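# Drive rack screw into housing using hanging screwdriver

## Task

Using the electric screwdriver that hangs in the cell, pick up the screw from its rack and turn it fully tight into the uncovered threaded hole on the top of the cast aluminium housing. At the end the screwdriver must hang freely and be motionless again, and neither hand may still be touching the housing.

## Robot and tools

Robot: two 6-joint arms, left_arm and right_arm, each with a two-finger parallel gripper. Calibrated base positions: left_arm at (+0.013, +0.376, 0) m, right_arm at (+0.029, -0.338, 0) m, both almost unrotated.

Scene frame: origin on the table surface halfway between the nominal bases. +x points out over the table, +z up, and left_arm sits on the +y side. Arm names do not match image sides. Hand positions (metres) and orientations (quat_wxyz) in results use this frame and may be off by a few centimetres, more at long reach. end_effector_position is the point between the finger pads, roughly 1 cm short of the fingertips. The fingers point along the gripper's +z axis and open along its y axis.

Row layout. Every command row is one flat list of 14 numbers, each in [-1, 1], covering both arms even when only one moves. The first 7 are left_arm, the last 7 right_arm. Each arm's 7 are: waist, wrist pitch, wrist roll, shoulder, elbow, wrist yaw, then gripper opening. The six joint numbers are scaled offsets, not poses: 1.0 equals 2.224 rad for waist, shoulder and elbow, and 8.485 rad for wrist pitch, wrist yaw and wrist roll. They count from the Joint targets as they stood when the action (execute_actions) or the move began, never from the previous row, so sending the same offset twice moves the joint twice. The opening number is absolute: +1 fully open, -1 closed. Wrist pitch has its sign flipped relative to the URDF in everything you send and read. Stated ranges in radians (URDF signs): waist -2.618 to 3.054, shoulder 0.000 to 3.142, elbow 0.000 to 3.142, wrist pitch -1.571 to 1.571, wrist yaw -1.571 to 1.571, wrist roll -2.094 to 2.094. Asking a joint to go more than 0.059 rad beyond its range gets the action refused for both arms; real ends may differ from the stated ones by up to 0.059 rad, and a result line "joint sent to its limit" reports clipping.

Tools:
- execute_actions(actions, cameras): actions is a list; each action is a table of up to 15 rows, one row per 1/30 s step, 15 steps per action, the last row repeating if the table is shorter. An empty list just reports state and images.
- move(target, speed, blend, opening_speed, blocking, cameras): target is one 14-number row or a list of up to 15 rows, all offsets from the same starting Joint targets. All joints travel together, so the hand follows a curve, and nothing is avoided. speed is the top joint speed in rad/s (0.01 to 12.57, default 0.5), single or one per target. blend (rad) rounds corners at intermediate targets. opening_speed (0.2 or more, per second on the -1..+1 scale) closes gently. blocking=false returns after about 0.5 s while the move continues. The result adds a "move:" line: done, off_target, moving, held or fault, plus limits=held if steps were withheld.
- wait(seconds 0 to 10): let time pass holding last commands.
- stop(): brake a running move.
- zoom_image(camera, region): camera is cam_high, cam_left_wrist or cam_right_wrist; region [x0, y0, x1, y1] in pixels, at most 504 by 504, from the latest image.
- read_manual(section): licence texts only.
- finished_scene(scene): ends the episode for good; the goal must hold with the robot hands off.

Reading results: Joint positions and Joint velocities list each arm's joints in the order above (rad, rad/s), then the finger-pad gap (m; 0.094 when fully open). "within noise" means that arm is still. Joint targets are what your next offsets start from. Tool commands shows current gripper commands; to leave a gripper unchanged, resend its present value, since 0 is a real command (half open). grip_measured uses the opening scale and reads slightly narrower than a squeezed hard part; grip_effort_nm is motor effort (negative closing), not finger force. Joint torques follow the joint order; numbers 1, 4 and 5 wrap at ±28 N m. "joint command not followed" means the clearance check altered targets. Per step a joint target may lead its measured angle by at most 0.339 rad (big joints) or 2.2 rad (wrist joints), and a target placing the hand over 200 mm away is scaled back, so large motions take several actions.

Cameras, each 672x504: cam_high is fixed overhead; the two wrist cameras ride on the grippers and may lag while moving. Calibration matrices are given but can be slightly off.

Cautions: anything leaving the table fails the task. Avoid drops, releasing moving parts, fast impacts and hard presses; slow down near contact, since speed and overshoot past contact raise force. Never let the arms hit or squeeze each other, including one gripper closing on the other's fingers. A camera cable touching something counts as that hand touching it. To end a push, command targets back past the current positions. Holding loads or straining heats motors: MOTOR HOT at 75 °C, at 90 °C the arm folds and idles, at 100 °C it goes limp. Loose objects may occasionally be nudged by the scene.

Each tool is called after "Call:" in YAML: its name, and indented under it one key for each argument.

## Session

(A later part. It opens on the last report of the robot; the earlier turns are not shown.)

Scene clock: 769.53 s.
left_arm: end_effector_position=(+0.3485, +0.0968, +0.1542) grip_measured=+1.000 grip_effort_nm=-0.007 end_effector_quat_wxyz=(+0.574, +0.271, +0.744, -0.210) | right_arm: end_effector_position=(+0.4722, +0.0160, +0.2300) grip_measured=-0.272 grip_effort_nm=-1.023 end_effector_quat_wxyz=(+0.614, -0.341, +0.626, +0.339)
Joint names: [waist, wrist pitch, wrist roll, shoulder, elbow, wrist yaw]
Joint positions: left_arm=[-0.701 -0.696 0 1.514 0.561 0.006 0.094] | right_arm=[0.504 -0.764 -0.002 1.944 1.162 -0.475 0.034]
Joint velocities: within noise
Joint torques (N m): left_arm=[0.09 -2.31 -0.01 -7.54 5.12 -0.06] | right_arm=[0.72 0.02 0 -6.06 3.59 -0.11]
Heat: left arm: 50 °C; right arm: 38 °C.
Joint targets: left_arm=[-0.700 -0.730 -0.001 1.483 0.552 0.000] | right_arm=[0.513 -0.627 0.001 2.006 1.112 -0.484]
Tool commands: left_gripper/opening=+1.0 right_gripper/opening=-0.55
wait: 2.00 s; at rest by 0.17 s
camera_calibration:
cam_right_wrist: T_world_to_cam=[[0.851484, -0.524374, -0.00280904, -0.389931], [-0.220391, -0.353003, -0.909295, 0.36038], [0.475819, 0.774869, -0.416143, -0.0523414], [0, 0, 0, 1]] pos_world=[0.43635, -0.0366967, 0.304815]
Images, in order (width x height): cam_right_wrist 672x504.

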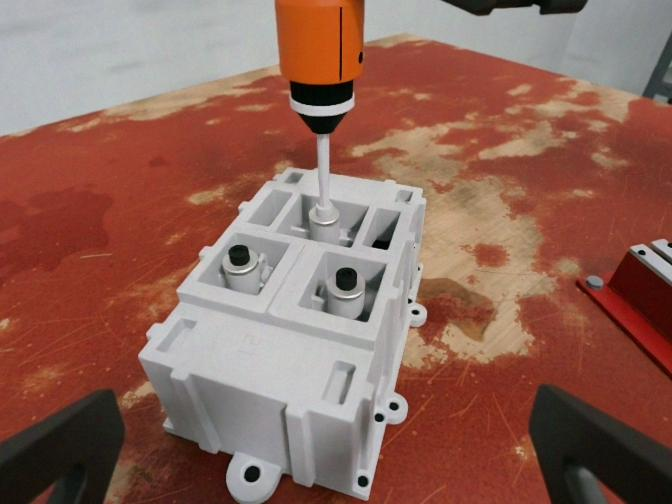

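Call:
move:
  target: [0,0,0,0,0,0,1,0,0,0,0.0060,-0.0060,0,-0.55]
  speed: 0.03
  cameras: ["cam_left_wrist"]

Call:
wait:
  seconds: 2
  cameras: ["cam_right_wrist"]

Call:
zoom_image:
  camera: "cam_right_wrist"
  region: [270, 110, 390, 230]

Scene clock: 777.83 s.
left_arm: end_effector_position=(+0.3485, +0.0968, +0.1542) grip_measured=+1.000 grip_effort_nm=-0.007 end_effector_quat_wxyz=(+0.574, +0.271, +0.744, -0.210) | right_arm: end_effector_position=(+0.4716, +0.0158, +0.2286) grip_measured=-0.272 grip_effort_nm=-1.023 end_effector_quat_wxyz=(+0.616, -0.341, +0.624, +0.339)
Joint names: [waist, wrist pitch, wrist roll, shoulder, elbow, wrist yaw]
Joint positions: left_arm=[-0.701 -0.696 0 1.514 0.561 0.006 0.094] | right_arm=[0.504 -0.782 -0.002 1.948 1.154 -0.476 0.034]
Joint velocities: within noise
Joint torques (N m): left_arm=[0.09 -2.3 -0.01 -7.57 5.14 -0.05] | right_arm=[0.69 0.19 -0.01 -5.19 3.17 -0.06]
Heat: left arm: 50 °C; right arm: 37 °C.
Joint targets: left_arm=[-0.700 -0.730 -0.001 1.483 0.552 0.000] | right_arm=[0.513 -0.627 0.001 2.019 1.099 -0.484]
move: off_target (right_arm); right_arm: the wrist pitch is farthest, 0.155 rad from its target
camera_calibration:
cam_left_wrist: T_world_to_cam=[[-0.655054, -0.755572, -0.0038861, 0.300381], [-0.48089, 0.42087, -0.769164, 0.284498], [0.582795, -0.501975, -0.639039, 0.0290292], [0, 0, 0, 1]] pos_world=[0.31666, 0.121794, 0.238544]
Images, in order (width x height): cam_left_wrist 672x504.

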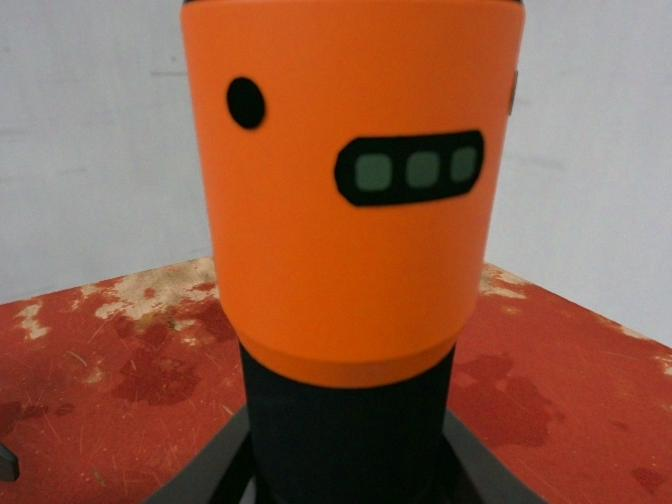

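Scene clock: 779.83 s.
left_arm: end_effector_position=(+0.3485, +0.0968, +0.1542) grip_measured=+1.000 grip_effort_nm=-0.002 end_effector_quat_wxyz=(+0.574, +0.271, +0.744, -0.210) | right_arm: end_effector_position=(+0.4716, +0.0158, +0.2287) grip_measured=-0.272 grip_effort_nm=-1.018 end_effector_quat_wxyz=(+0.616, -0.341, +0.624, +0.339)
Joint names: [waist, wrist pitch, wrist roll, shoulder, elbow, wrist yaw]
Joint positions: left_arm=[-0.701 -0.696 0 1.514 0.561 0.006 0.094] | right_arm=[0.504 -0.782 -0.002 1.948 1.154 -0.476 0.034]
Joint velocities: within noise
Joint torques (N m): left_arm=[0.09 -2.31 -0.01 -7.57 5.14 -0.05] | right_arm=[0.62 0.21 0.02 -5.31 3.25 -0.07]
Heat: left arm: 50 °C; right arm: 37 °C.
Joint targets: left_arm=[-0.700 -0.730 -0.001 1.483 0.552 0.000] | right_arm=[0.513 -0.626 0.001 2.019 1.099 -0.484]
Tool commands: left_gripper/opening=+1.0 right_gripper/opening=-0.55
wait: 2.00 s; at rest by 0.17 s
camera_calibration:
cam_right_wrist: T_world_to_cam=[[0.851933, -0.52365, 0.000814792, -0.390529], [-0.214381, -0.350198, -0.911813, 0.356569], [0.477756, 0.776629, -0.410606, -0.054638], [0, 0, 0, 1]] pos_world=[0.43525, -0.0371973, 0.303008]
Images, in order (width x height): cam_right_wrist 672x504.

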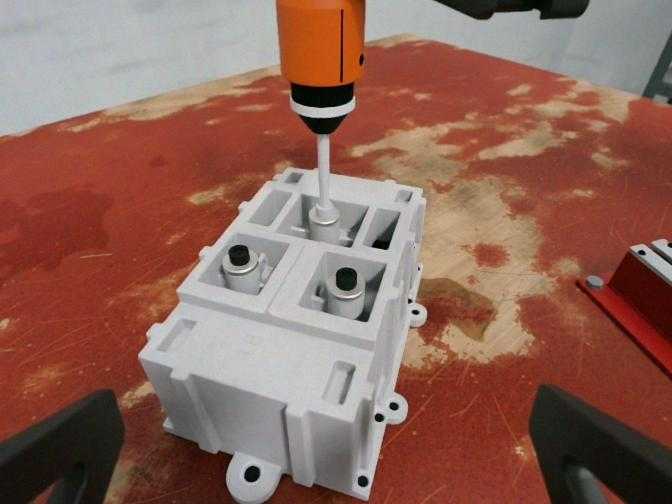

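Scaled by 4.200 from the camera's 672x504 image, which has a finer 960x720 frame.

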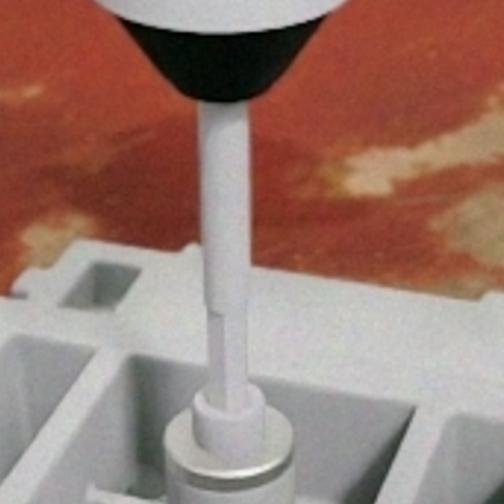

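Call:
move:
  target:
    - [0,0,0,0,0,0,1,-0.0036,-0.0079,0,-0.036,0.0454,0.0014,-0.55]
    - [0,0,0,0,0,0,1,-0.0004,0.0107,0,-0.076,0.1034,0.0018,-0.55]
  speed: 0.08

Call:
zoom_image:
  camera: "cam_right_wrist"
  region: [250, 60, 410, 220]

Scene clock: 797.17 s.
left_arm: end_effector_position=(+0.3485, +0.0968, +0.1542) grip_measured=+1.000 grip_effort_nm=-0.017 end_effector_quat_wxyz=(+0.574, +0.271, +0.744, -0.210) | right_arm: end_effector_position=(+0.4806, +0.0194, +0.2385) grip_measured=-0.272 grip_effort_nm=-1.018 end_effector_quat_wxyz=(+0.578, -0.342, +0.663, +0.332)
Joint names: [waist, wrist pitch, wrist roll, shoulder, elbow, wrist yaw]
Joint positions: left_arm=[-0.701 -0.696 0 1.514 0.561 0.006 0.094] | right_arm=[0.504 -0.52 -0.01 1.922 1.276 -0.467 0.034]
Joint velocities: within noise
Joint torques (N m): left_arm=[0.09 -2.31 -0.02 -7.58 5.09 -0.05] | right_arm=[0.64 -1.34 0.11 -17.44 11.77 -0.06]
Heat: left arm: 50 °C; right arm: 38 °C.
Joint targets: left_arm=[-0.700 -0.730 -0.001 1.483 0.552 0.000] | right_arm=[0.512 -0.536 0.001 1.850 1.329 -0.469]
move: off_target (right_arm); right_arm: the shoulder is farthest, 0.072 rad from its target
camera_calibration:
cam_left_wrist: T_world_to_cam=[[-0.655054, -0.755572, -0.0038861, 0.300381], [-0.48089, 0.42087, -0.769164, 0.284498], [0.582795, -0.501975, -0.639039, 0.0290292], [0, 0, 0, 1]] pos_world=[0.31666, 0.121794, 0.238544]
cam_right_wrist: T_world_to_cam=[[0.845639, -0.531998, -0.0432874, -0.382684], [-0.298022, -0.403326, -0.865166, 0.398888], [0.442807, 0.744518, -0.499615, -0.0190877], [0, 0, 0, 1]] pos_world=[0.450942, -0.0284942, 0.319002]

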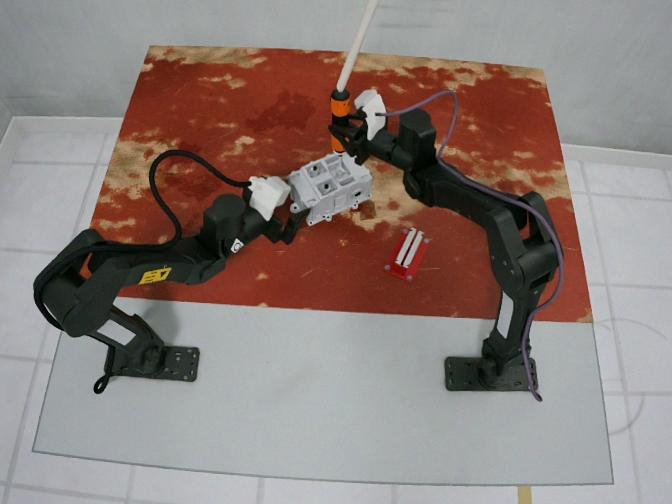

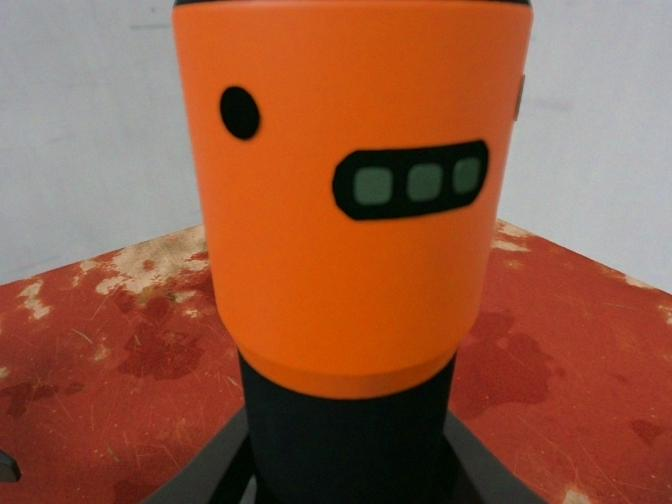

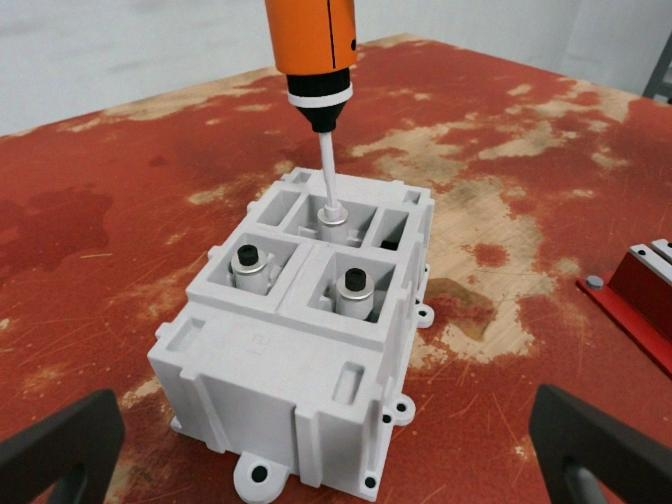

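Scaled by 3.150 from the camera's 672x504 image, which has a finer 960x720 frame.

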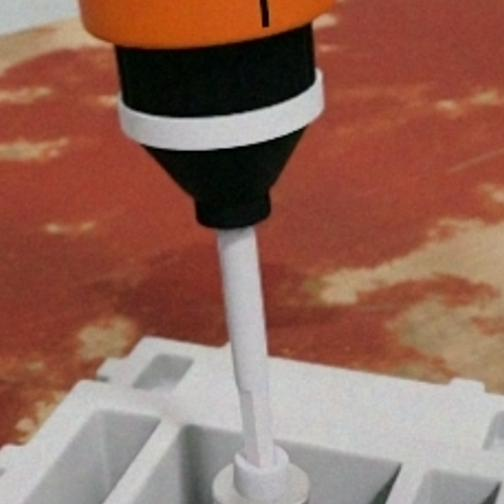

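Call:
move:
  target: [0,0,0,0,0,0,1,-0.001,-0.0282,0,0.0562,-0.0805,-0.0007,-0.55]
  speed: 0.1
  cameras: ["cam_right_wrist"]

Call:
zoom_image:
  camera: "cam_right_wrist"
  region: [230, 60, 430, 260]

Scene clock: 809.07 s.
left_arm: end_effector_position=(+0.3485, +0.0968, +0.1542) grip_measured=+1.000 grip_effort_nm=-0.007 end_effector_quat_wxyz=(+0.574, +0.271, +0.744, -0.210) | right_arm: end_effector_position=(+0.4731, +0.0152, +0.2373) grip_measured=-0.272 grip_effort_nm=-1.018 end_effector_quat_wxyz=(+0.618, -0.337, +0.624, +0.339)
Joint names: [waist, wrist pitch, wrist roll, shoulder, elbow, wrist yaw]
Joint positions: left_arm=[-0.701 -0.696 0 1.514 0.561 0.006 0.094] | right_arm=[0.504 -0.759 0.003 1.935 1.169 -0.469 0.034]
Joint velocities: within noise
Joint torques (N m): left_arm=[0.09 -2.31 -0.01 -7.58 5.11 -0.05] | right_arm=[0.44 -1.35 -0.05 -7.72 5.87 -0.09]
Heat: left arm: 50 °C; right arm: 42 °C.
Joint targets: left_arm=[-0.700 -0.730 -0.001 1.483 0.552 0.000] | right_arm=[0.510 -0.775 0.000 1.975 1.150 -0.475]
move: off_target (right_arm); right_arm: the shoulder is farthest, 0.040 rad from its target
camera_calibration:
cam_right_wrist: T_world_to_cam=[[0.847877, -0.530189, -0.00197263, -0.389448], [-0.216899, -0.343465, -0.913776, 0.366102], [0.483797, 0.775198, -0.406214, -0.0552797], [0, 0, 0, 1]] pos_world=[0.436355, -0.0378851, 0.311311]
Images, in order (width x height): cam_right_wrist 672x504.

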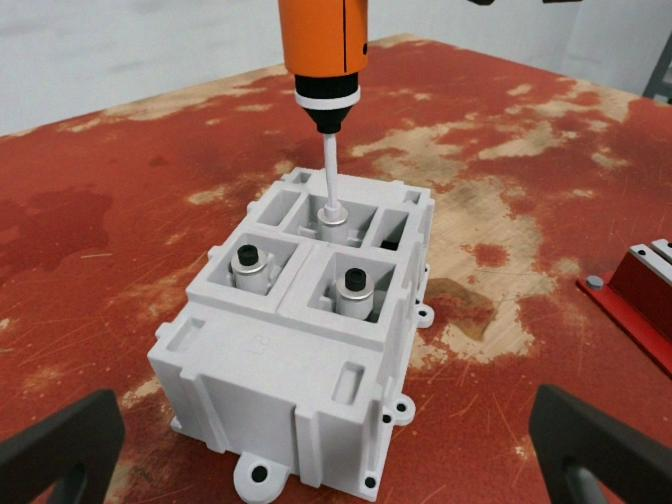

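Scaled by 2.520 from the camera's 672x504 image, which has a finer 960x720 frame.

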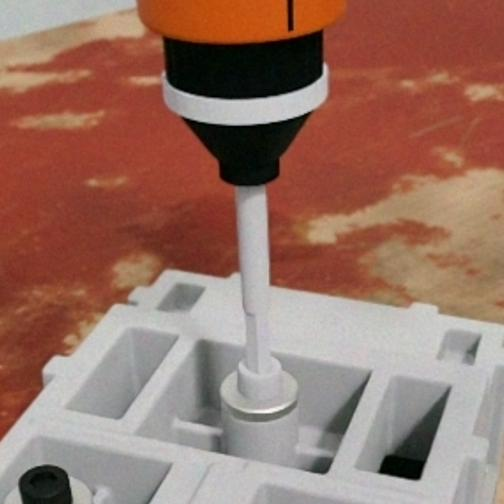

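Call:
wait:
  seconds: 0

Call:
zoom_image:
  camera: "cam_high"
  region: [280, 60, 400, 220]

Scene clock: 816.63 s.
left_arm: end_effector_position=(+0.3485, +0.0968, +0.1542) grip_measured=+1.000 grip_effort_nm=0.007 end_effector_quat_wxyz=(+0.574, +0.271, +0.744, -0.210) | right_arm: end_effector_position=(+0.4731, +0.0152, +0.2374) grip_measured=-0.272 grip_effort_nm=-1.018 end_effector_quat_wxyz=(+0.618, -0.337, +0.624, +0.339)
Joint names: [waist, wrist pitch, wrist roll, shoulder, elbow, wrist yaw]
Joint positions: left_arm=[-0.701 -0.696 0 1.514 0.561 0.006 0.094] | right_arm=[0.504 -0.76 0.004 1.935 1.169 -0.469 0.034]
Joint velocities: within noise
Joint torques (N m): left_arm=[0.09 -2.31 -0.01 -7.56 5.09 -0.06] | right_arm=[0.44 -1.33 -0.05 -7.75 5.76 -0.11]
Heat: left arm: 50 °C; right arm: 41 °C.
Joint targets: left_arm=[-0.700 -0.730 -0.001 1.483 0.552 0.000] | right_arm=[0.510 -0.775 0.001 1.975 1.150 -0.475]
Tool commands: left_gripper/opening=+1.0 right_gripper/opening=-0.55
camera_calibration:
cam_left_wrist: T_world_to_cam=[[-0.655054, -0.755572, -0.0038861, 0.300381], [-0.48089, 0.42087, -0.769164, 0.284498], [0.582795, -0.501975, -0.639039, 0.0290292], [0, 0, 0, 1]] pos_world=[0.31666, 0.121794, 0.238544]
cam_right_wrist: T_world_to_cam=[[0.847882, -0.530181, -0.00220927, -0.389375], [-0.216913, -0.343087, -0.913915, 0.366257], [0.483782, 0.775371, -0.4059, -0.0553238], [0, 0, 0, 1]] pos_world=[0.436355, -0.037885, 0.311411]

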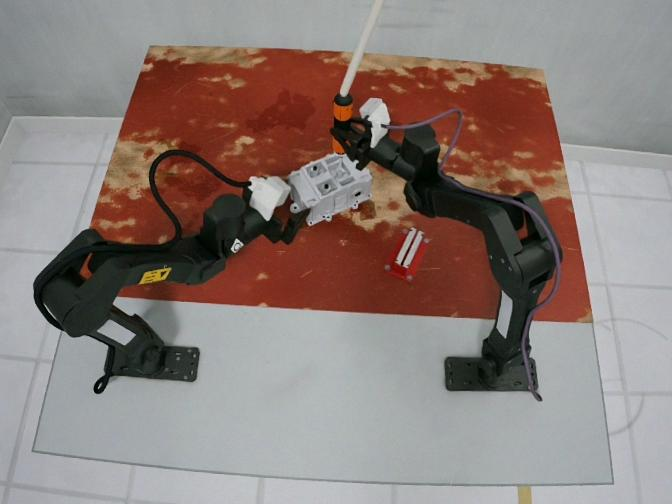

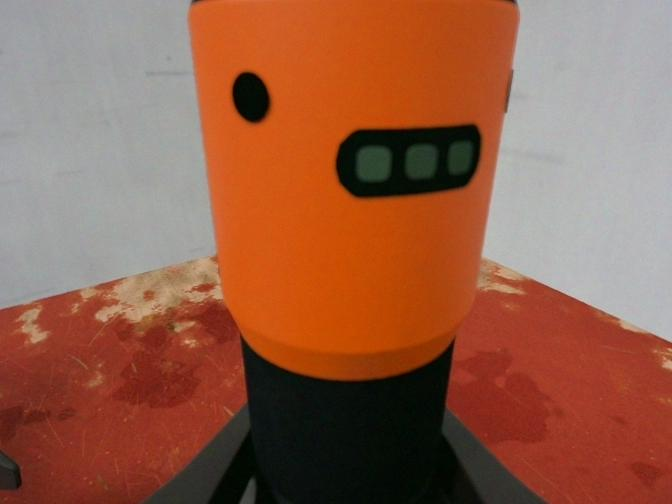

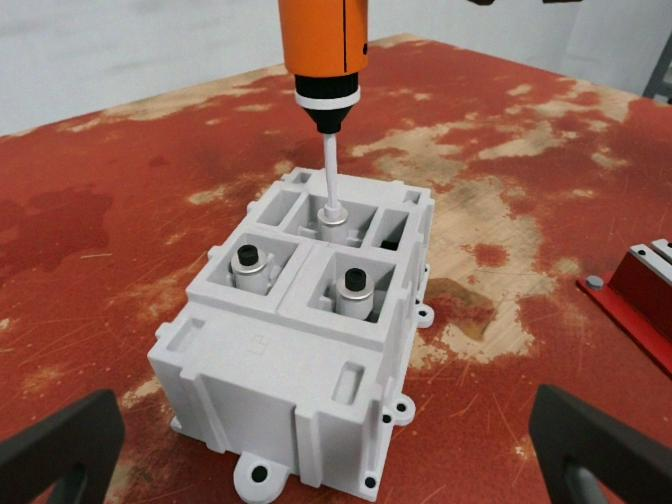

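Scaled by 3.150 from the camera's 672x504 image, which has a finer 960x720 frame.

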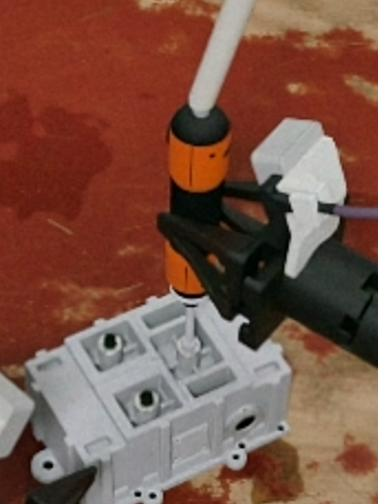

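Call:
move:
  target: [0,0,0,0,0,0,1,-0.0072,-0.0008,0,-0.018,-0.0108,-0.0014,-0.55]
  speed: 0.06

Call:
zoom_image:
  camera: "cam_right_wrist"
  region: [230, 60, 430, 260]

Scene clock: 858.03 s.
left_arm: end_effector_position=(+0.3485, +0.0968, +0.1542) grip_measured=+1.000 grip_effort_nm=-0.007 end_effector_quat_wxyz=(+0.574, +0.271, +0.744, -0.210) | right_arm: end_effector_position=(+0.4711, +0.0125, +0.2364) grip_measured=-0.272 grip_effort_nm=-1.018 end_effector_quat_wxyz=(+0.621, -0.338, +0.618, +0.343)
Joint names: [waist, wrist pitch, wrist roll, shoulder, elbow, wrist yaw]
Joint positions: left_arm=[-0.701 -0.696 0 1.514 0.561 0.006 0.094] | right_arm=[0.497 -0.792 0.008 1.935 1.15 -0.484 0.034]
Joint velocities: within noise
Joint torques (N m): left_arm=[0.09 -2.3 -0.01 -7.57 5.12 -0.05] | right_arm=[-0.18 -1.11 -0.11 -10.78 5.41 0]
Heat: left arm: 50 °C; right arm: 41 °C.
Joint targets: left_arm=[-0.700 -0.730 -0.001 1.483 0.552 0.000] | right_arm=[0.494 -0.782 0.001 1.935 1.126 -0.487]
move: done
camera_calibration:
cam_left_wrist: T_world_to_cam=[[-0.655054, -0.755572, -0.0038861, 0.300381], [-0.48089, 0.42087, -0.769164, 0.284498], [0.582795, -0.501975, -0.639039, 0.0290292], [0, 0, 0, 1]] pos_world=[0.31666, 0.121794, 0.238544]
cam_right_wrist: T_world_to_cam=[[0.852494, -0.522737, -0.0000124842, -0.391936], [-0.206525, -0.336785, -0.918653, 0.360095], [0.48021, 0.783149, -0.395065, -0.0536417], [0, 0, 0, 1]] pos_world=[0.434251, -0.0415959, 0.309605]

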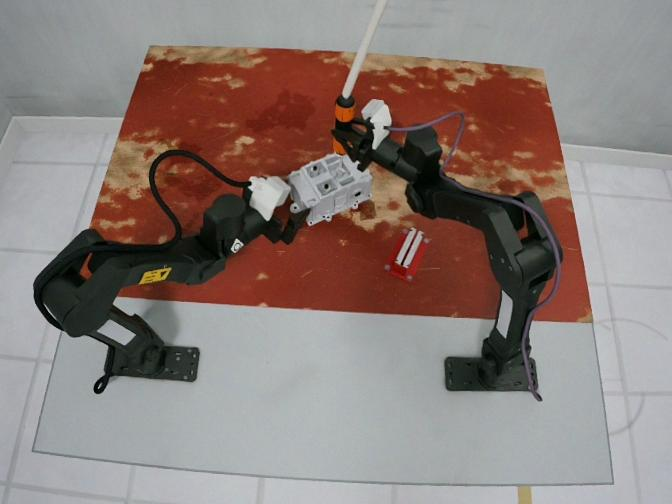

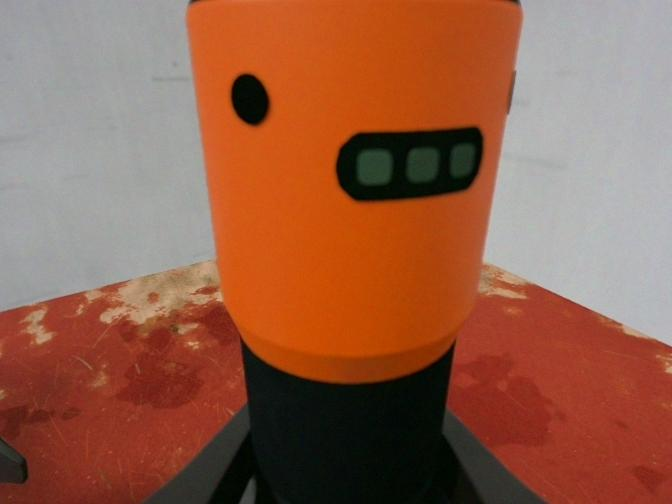

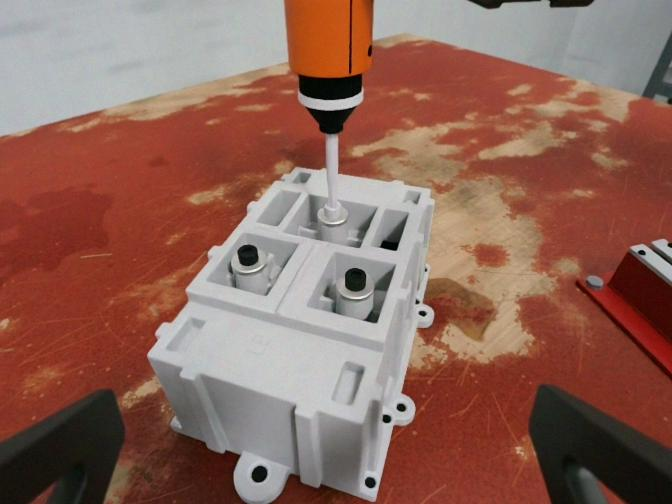

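Scaled by 2.520 from the camera's 672x504 image, which has a finer 960x720 frame.

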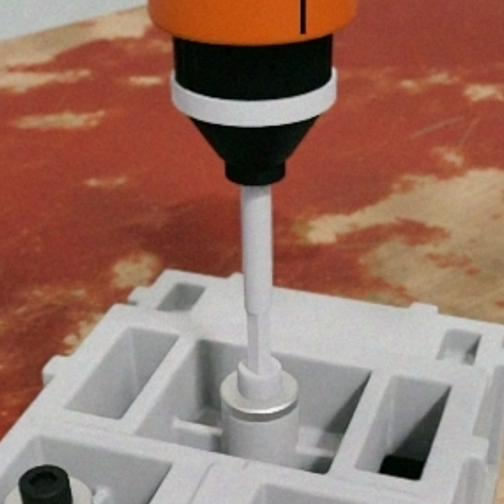

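Call:
move:
  target:
    - [0,0,0,0,0,0,1,0,0.001,0,-0.0045,0.0265,0,-0.55]
    - [0,0,0,0,0,0,1,0,0.005,0,-0.012,0.034,0,-0.55]
  speed: 0.05
  cameras: ["cam_right_wrist"]

Call:
zoom_image:
  camera: "cam_right_wrist"
  region: [230, 60, 430, 260]

Scene clock: 867.93 s.
left_arm: end_effector_position=(+0.3485, +0.0968, +0.1542) grip_measured=+1.000 grip_effort_nm=-0.012 end_effector_quat_wxyz=(+0.574, +0.271, +0.744, -0.210) | right_arm: end_effector_position=(+0.4731, +0.0136, +0.2370) grip_measured=-0.272 grip_effort_nm=-1.018 end_effector_quat_wxyz=(+0.616, -0.338, +0.624, +0.343)
Joint names: [waist, wrist pitch, wrist roll, shoulder, elbow, wrist yaw]
Joint positions: left_arm=[-0.701 -0.696 0 1.514 0.561 0.006 0.094] | right_arm=[0.497 -0.758 0.008 1.935 1.169 -0.485 0.034]
Joint velocities: within noise
Joint torques (N m): left_arm=[0.1 -2.3 -0.02 -7.56 5.09 -0.06] | right_arm=[0.02 -1.02 -0.12 -13.29 9.72 -0.03]
Heat: left arm: 50 °C; right arm: 44 °C.
Joint targets: left_arm=[-0.700 -0.730 -0.001 1.483 0.552 0.000] | right_arm=[0.494 -0.739 0.000 1.908 1.202 -0.487]
move: done
camera_calibration:
cam_right_wrist: T_world_to_cam=[[0.852872, -0.52207, -0.00717412, -0.391567], [-0.218085, -0.34372, -0.913398, 0.365785], [0.474392, 0.780576, -0.407005, -0.0495777], [0, 0, 0, 1]] pos_world=[0.437248, -0.0399985, 0.311119]
Images, in order (width x height): cam_right_wrist 672x504.

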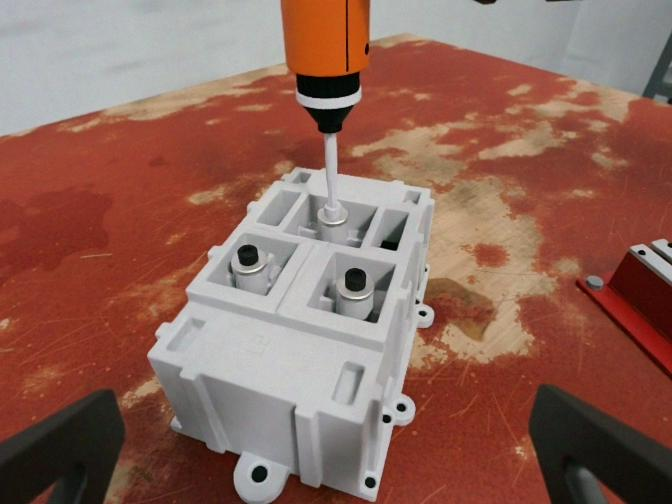

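Scaled by 2.520 from the camera's 672x504 image, which has a finer 960x720 frame.

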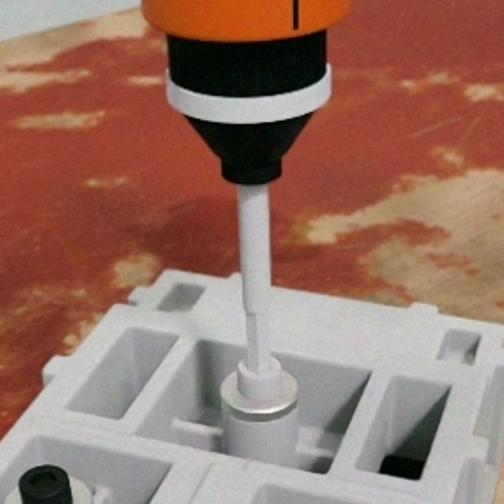

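Call:
move:
  target: [0,0,0,0,0,0,1,0,-0.003,0,-0.020,-0.007,0,-0.55]
  speed: 0.05
  cameras: ["cam_right_wrist"]

Call:
zoom_image:
  camera: "cam_right_wrist"
  region: [230, 60, 430, 260]

Scene clock: 882.33 s.
left_arm: end_effector_position=(+0.3485, +0.0968, +0.1542) grip_measured=+1.000 grip_effort_nm=-0.002 end_effector_quat_wxyz=(+0.574, +0.271, +0.744, -0.210) | right_arm: end_effector_position=(+0.4678, +0.0104, +0.2668) grip_measured=-0.272 grip_effort_nm=-1.013 end_effector_quat_wxyz=(+0.640, -0.338, +0.599, +0.343)
Joint names: [waist, wrist pitch, wrist roll, shoulder, elbow, wrist yaw]
Joint positions: left_arm=[-0.701 -0.696 0 1.514 0.561 0.006 0.094] | right_arm=[0.496 -0.781 0.008 1.889 1.169 -0.485 0.034]
Joint velocities: within noise
Joint torques (N m): left_arm=[0.08 -2.31 -0.03 -7.57 5.14 -0.06] | right_arm=[-0.16 -1.03 -0.14 -12.72 8.57 0]
Heat: left arm: 50 °C; right arm: 48 °C.
Joint targets: left_arm=[-0.700 -0.730 -0.001 1.483 0.552 0.000] | right_arm=[0.494 -0.765 0.000 1.864 1.186 -0.487]
move: done
camera_calibration:
cam_right_wrist: T_world_to_cam=[[0.852106, -0.522731, 0.0258425, -0.397002], [-0.163062, -0.31208, -0.935958, 0.370757], [0.497319, 0.793321, -0.351163, -0.058146], [0, 0, 0, 1]] pos_world=[0.427661, -0.0456906, 0.336854]
Images, in order (width x height): cam_right_wrist 672x504.

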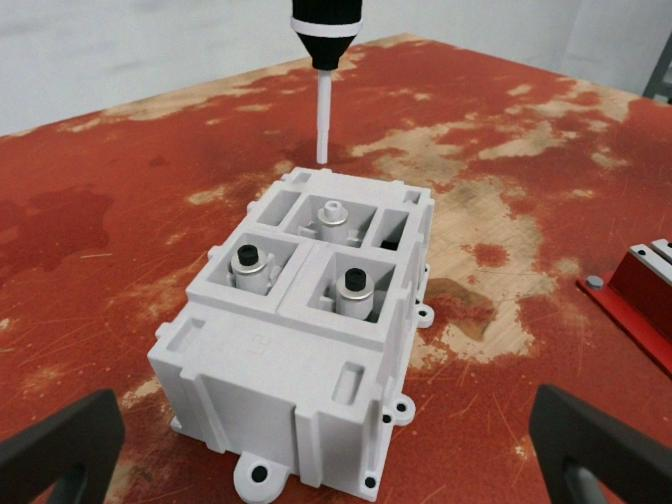

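Scaled by 2.520 from the camera's 672x504 image, which has a finer 960x720 frame.

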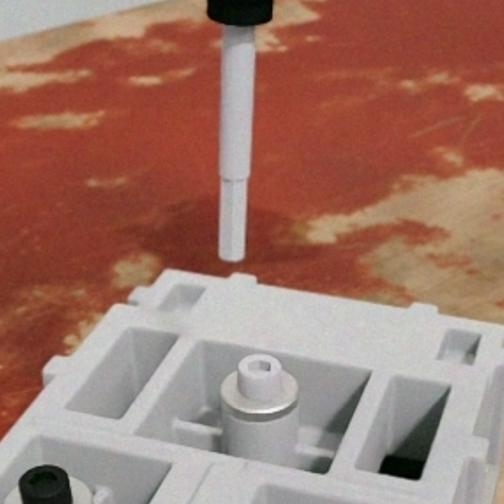

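Call:
zoom_image:
  camera: "cam_right_wrist"
  region: [300, 180, 400, 310]

Scaled by 3.877 from the camera's 672x504 image, which has a finer 960x720 frame.

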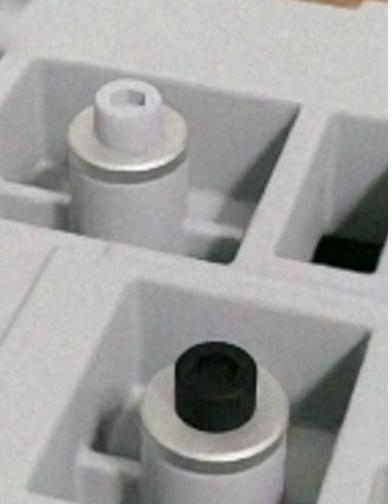

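Call:
move:
  target:
    - [0,0,0,0,0,0,1,0.0081,0.0271,0,-0.0063,0.0643,0.0021,-0.55]
    - [0,0,0,0,0,0,1,-0.116,0.0448,0,-0.3201,-0.1978,0.0586,-0.55]
  speed: [0.15,0.3]

Scene clock: 899.10 s.
left_arm: end_effector_position=(+0.3485, +0.0968, +0.1542) grip_measured=+1.000 grip_effort_nm=-0.002 end_effector_quat_wxyz=(+0.574, +0.271, +0.744, -0.210) | right_arm: end_effector_position=(+0.4292, -0.2288, +0.3225) grip_measured=-0.272 grip_effort_nm=-1.018 end_effector_quat_wxyz=(+0.702, -0.091, +0.700, +0.095)
Joint names: [waist, wrist pitch, wrist roll, shoulder, elbow, wrist yaw]
Joint positions: left_arm=[-0.701 -0.696 0 1.514 0.561 0.006 0.094] | right_arm=[0.24 -0.403 0.005 1.171 0.771 0 0.034]
Joint velocities: within noise
Joint torques (N m): left_arm=[0.12 -2.3 -0.02 -7.57 5.12 -0.05] | right_arm=[-0.25 -1.09 -0.1 -5.87 6.08 0.1]
Heat: left arm: 50 °C; right arm: 48 °C.
Joint targets: left_arm=[-0.700 -0.730 -0.001 1.483 0.552 0.000] | right_arm=[0.236 -0.385 0.000 1.151 0.746 0.010]
move: done
camera_calibration:
cam_left_wrist: T_world_to_cam=[[-0.655054, -0.755572, -0.0038861, 0.300381], [-0.48089, 0.42087, -0.769164, 0.284498], [0.582795, -0.501975, -0.639039, 0.0290292], [0, 0, 0, 1]] pos_world=[0.31666, 0.121794, 0.238544]
cam_right_wrist: T_world_to_cam=[[0.275906, -0.961185, -0.000485754, -0.335127], [-0.382822, -0.109425, -0.917319, 0.476499], [0.88166, 0.25328, -0.398153, -0.103056], [0, 0, 0, 1]] pos_world=[0.365738, -0.243876, 0.395907]

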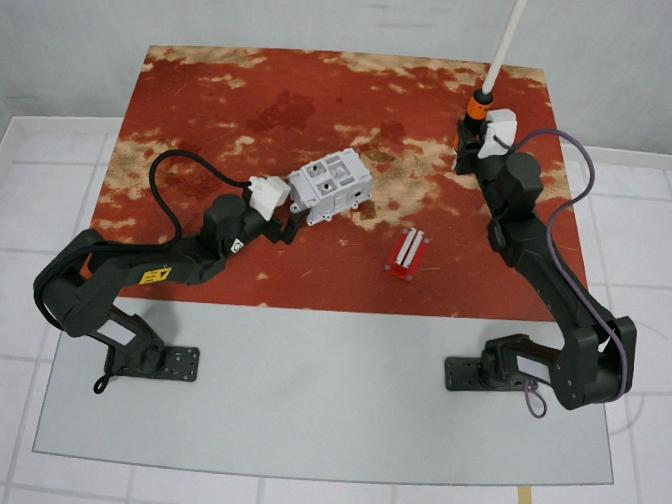

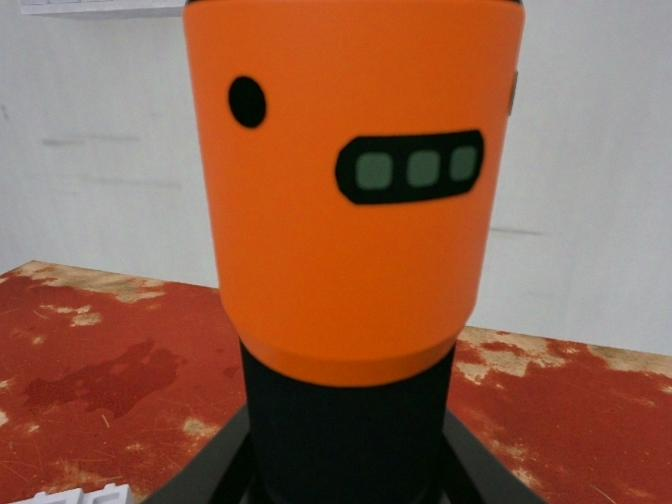

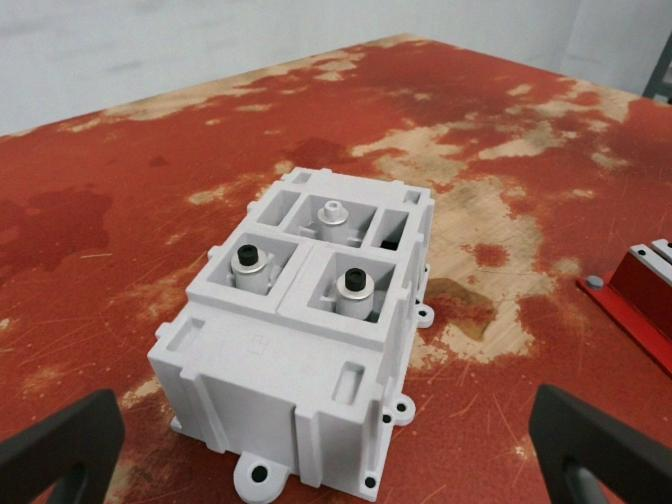

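Call:
move:
  target: [0,0,0,0,0,0,1,0,0,0,0,0,0,1]
  opening_speed: 0.6
  cameras: ["cam_left_wrist"]

Call:
move:
  target: [0.18,0,0,0,0,0,1,0,0.0245,0,-0.2567,-0.1529,0,1]
  speed: 0.3

Call:
wait:
  seconds: 4

Scene clock: 912.67 s.
left_arm: end_effector_position=(+0.3485, +0.0968, +0.1542) grip_measured=+1.000 grip_effort_nm=-0.007 end_effector_quat_wxyz=(+0.574, +0.271, +0.744, -0.210) | right_arm: end_effector_position=(+0.4293, -0.2293, +0.3225) grip_measured=+0.998 grip_effort_nm=0.134 end_effector_quat_wxyz=(+0.702, -0.090, +0.700, +0.094)
Joint names: [waist, wrist pitch, wrist roll, shoulder, elbow, wrist yaw]
Joint positions: left_arm=[-0.701 -0.696 0 1.514 0.561 0.006 0.094] | right_arm=[0.24 -0.403 0.004 1.171 0.771 0.003 0.094]
Joint velocities: within noise
Joint torques (N m): left_arm=[0.09 -2.3 -0.01 -7.58 5.11 -0.05] | right_arm=[-0.2 -1.1 -0.07 -5.67 6.16 0.1]
Heat: left arm: 50 °C; right arm: 43 °C.
Joint targets: left_arm=[-0.700 -0.730 -0.001 1.483 0.552 0.000] | right_arm=[0.236 -0.385 0.000 1.151 0.746 0.010]
move: done
camera_calibration:
cam_left_wrist: T_world_to_cam=[[-0.655054, -0.755572, -0.0038861, 0.300381], [-0.48089, 0.42087, -0.769164, 0.284498], [0.582795, -0.501975, -0.639039, 0.0290292], [0, 0, 0, 1]] pos_world=[0.31666, 0.121794, 0.238544]
Images, in order (width x height): cam_left_wrist 672x504.

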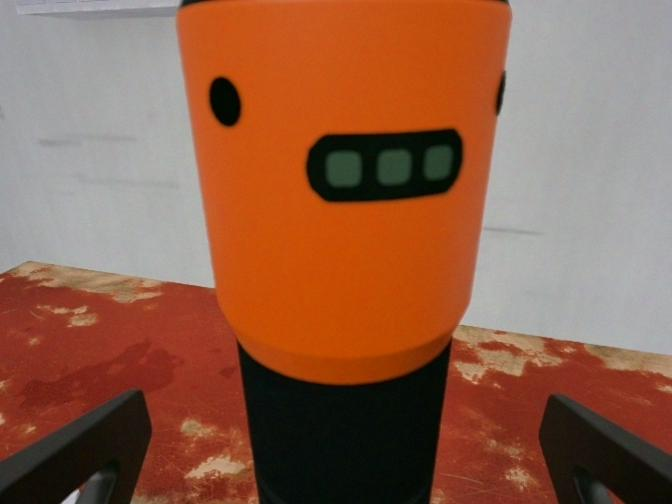

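Scene clock: 915.10 s.
left_arm: end_effector_position=(+0.4307, +0.2490, +0.1542) grip_measured=+1.000 grip_effort_nm=-0.007 end_effector_quat_wxyz=(+0.604, +0.118, +0.783, -0.093) | right_arm: end_effector_position=(+0.3191, -0.2590, +0.2946) grip_measured=+0.998 grip_effort_nm=0.134 end_effector_quat_wxyz=(+0.713, -0.089, +0.689, +0.095)
Joint names: [waist, wrist pitch, wrist roll, shoulder, elbow, wrist yaw]
Joint positions: left_arm=[-0.302 -0.696 0 1.514 0.561 0.007 0.094] | right_arm=[0.24 -0.197 0.004 0.592 0.431 0.003 0.094]
Joint velocities: within noise
Joint torques (N m): left_arm=[0.18 -2.3 -0.01 -7.57 5.12 -0.06] | right_arm=[-0.21 -1.06 -0.08 -0.36 6.17 0.1]
Heat: left arm: 50 °C; right arm: 42 °C.
Joint targets: left_arm=[-0.300 -0.730 -0.001 1.483 0.552 0.000] | right_arm=[0.236 -0.177 0.000 0.581 0.406 0.010]
move: done
camera_calibration:
cam_left_wrist: T_world_to_cam=[[-0.310388, -0.950603, -0.0037058, 0.369273], [-0.606567, 0.201053, -0.769191, 0.368859], [0.73194, -0.236499, -0.639008, -0.0728432], [0, 0, 0, 1]] pos_world=[0.391672, 0.259644, 0.238544]
cam_right_wrist: T_world_to_cam=[[0.27331, -0.961926, 0.000316847, -0.333381], [-0.354127, -0.100924, -0.929736, 0.402298], [0.894369, 0.253994, -0.368227, -0.0221023], [0, 0, 0, 1]] pos_world=[0.253349, -0.274473, 0.365998]

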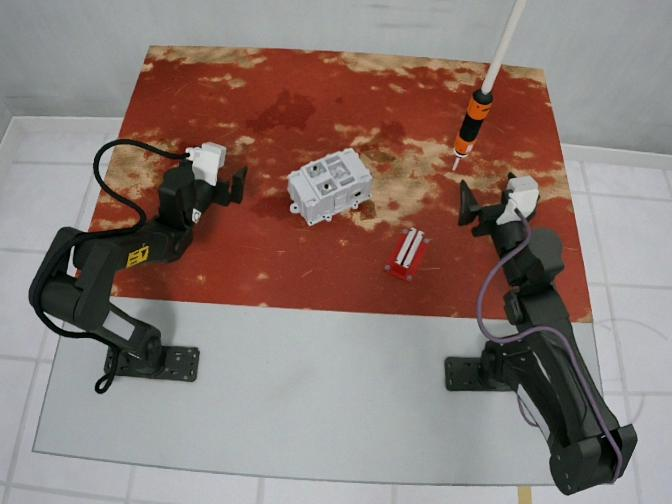

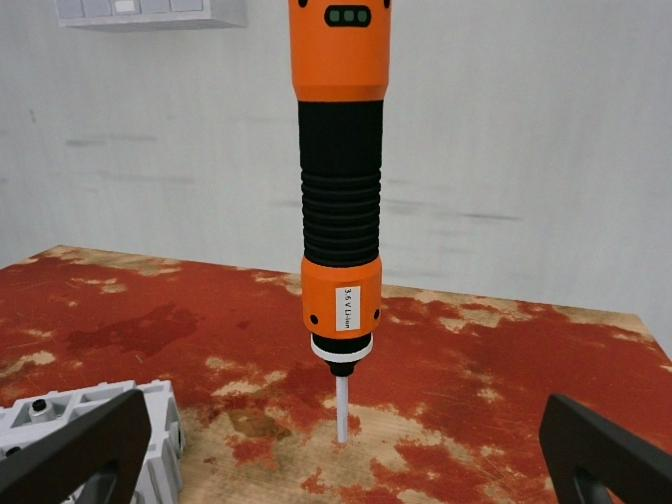

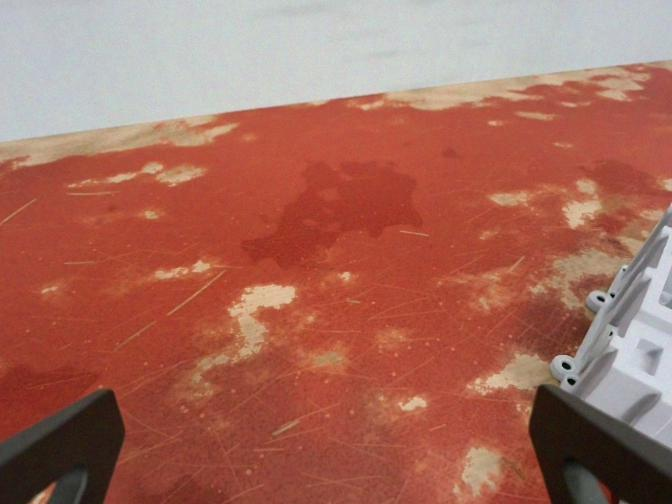

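Scene clock: 919.10 s.
left_arm: end_effector_position=(+0.4307, +0.2490, +0.1542) grip_measured=+1.000 grip_effort_nm=-0.007 end_effector_quat_wxyz=(+0.604, +0.118, +0.783, -0.093) | right_arm: end_effector_position=(+0.3192, -0.2590, +0.2944) grip_measured=+0.998 grip_effort_nm=0.134 end_effector_quat_wxyz=(+0.713, -0.089, +0.689, +0.095)
Joint names: [waist, wrist pitch, wrist roll, shoulder, elbow, wrist yaw]
Joint positions: left_arm=[-0.302 -0.696 0 1.514 0.561 0.007 0.094] | right_arm=[0.24 -0.196 0.004 0.592 0.431 0.003 0.094]
Joint velocities: within noise
Joint torques (N m): left_arm=[0.2 -2.3 -0.01 -7.56 5.12 -0.06] | right_arm=[-0.21 -1.06 -0.08 -0.39 6.13 0.06]
Heat: left arm: 50 °C; right arm: 41 °C.
Joint targets: left_arm=[-0.300 -0.730 -0.001 1.483 0.552 0.000] | right_arm=[0.236 -0.177 0.000 0.581 0.406 0.010]
Tool commands: left_gripper/opening=+1.0 right_gripper/opening=+1.0
wait: 4.00 s; at rest by 0.17 s
camera_calibration:
cam_left_wrist: T_world_to_cam=[[-0.310388, -0.950603, -0.0037058, 0.369273], [-0.606567, 0.201053, -0.769191, 0.368859], [0.73194, -0.236499, -0.639008, -0.0728432], [0, 0, 0, 1]] pos_world=[0.391672, 0.259644, 0.238544]
cam_right_wrist: T_world_to_cam=[[0.273308, -0.961927, 0.000348497, -0.33342], [-0.354805, -0.101146, -0.929453, 0.402155], [0.894101, 0.253903, -0.368941, -0.0219611], [0, 0, 0, 1]] pos_world=[0.253448, -0.274473, 0.365798]

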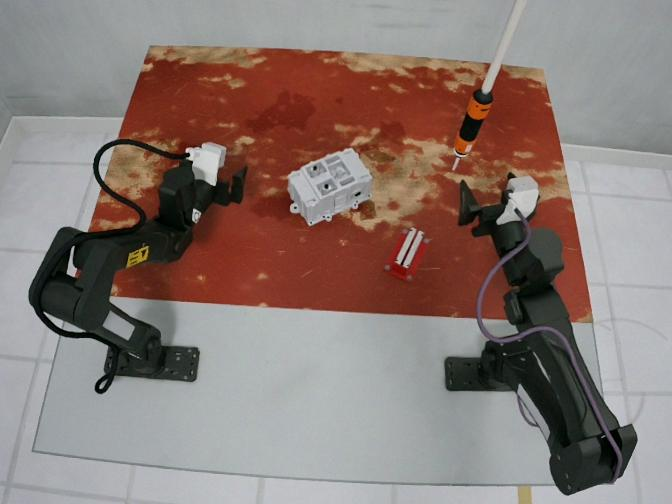

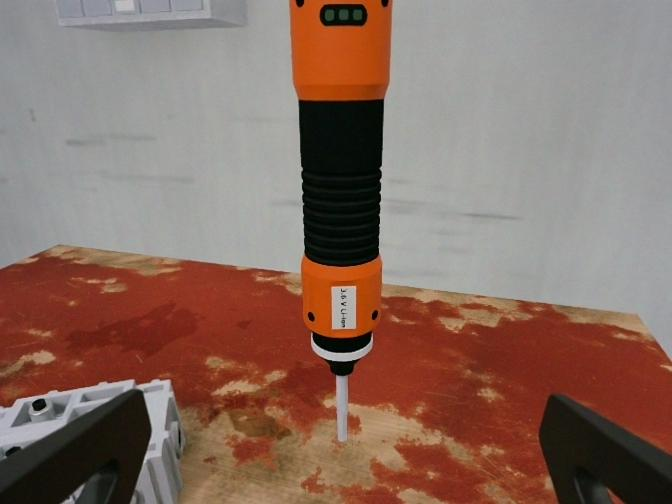

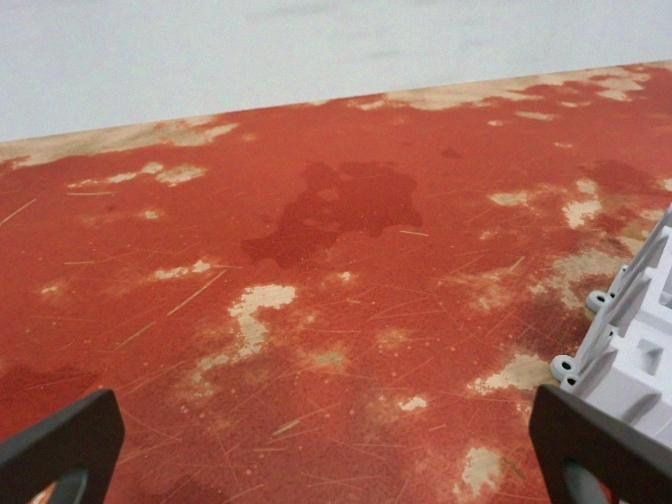

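Call:
finished_scene:

The scene is finished: the task was done.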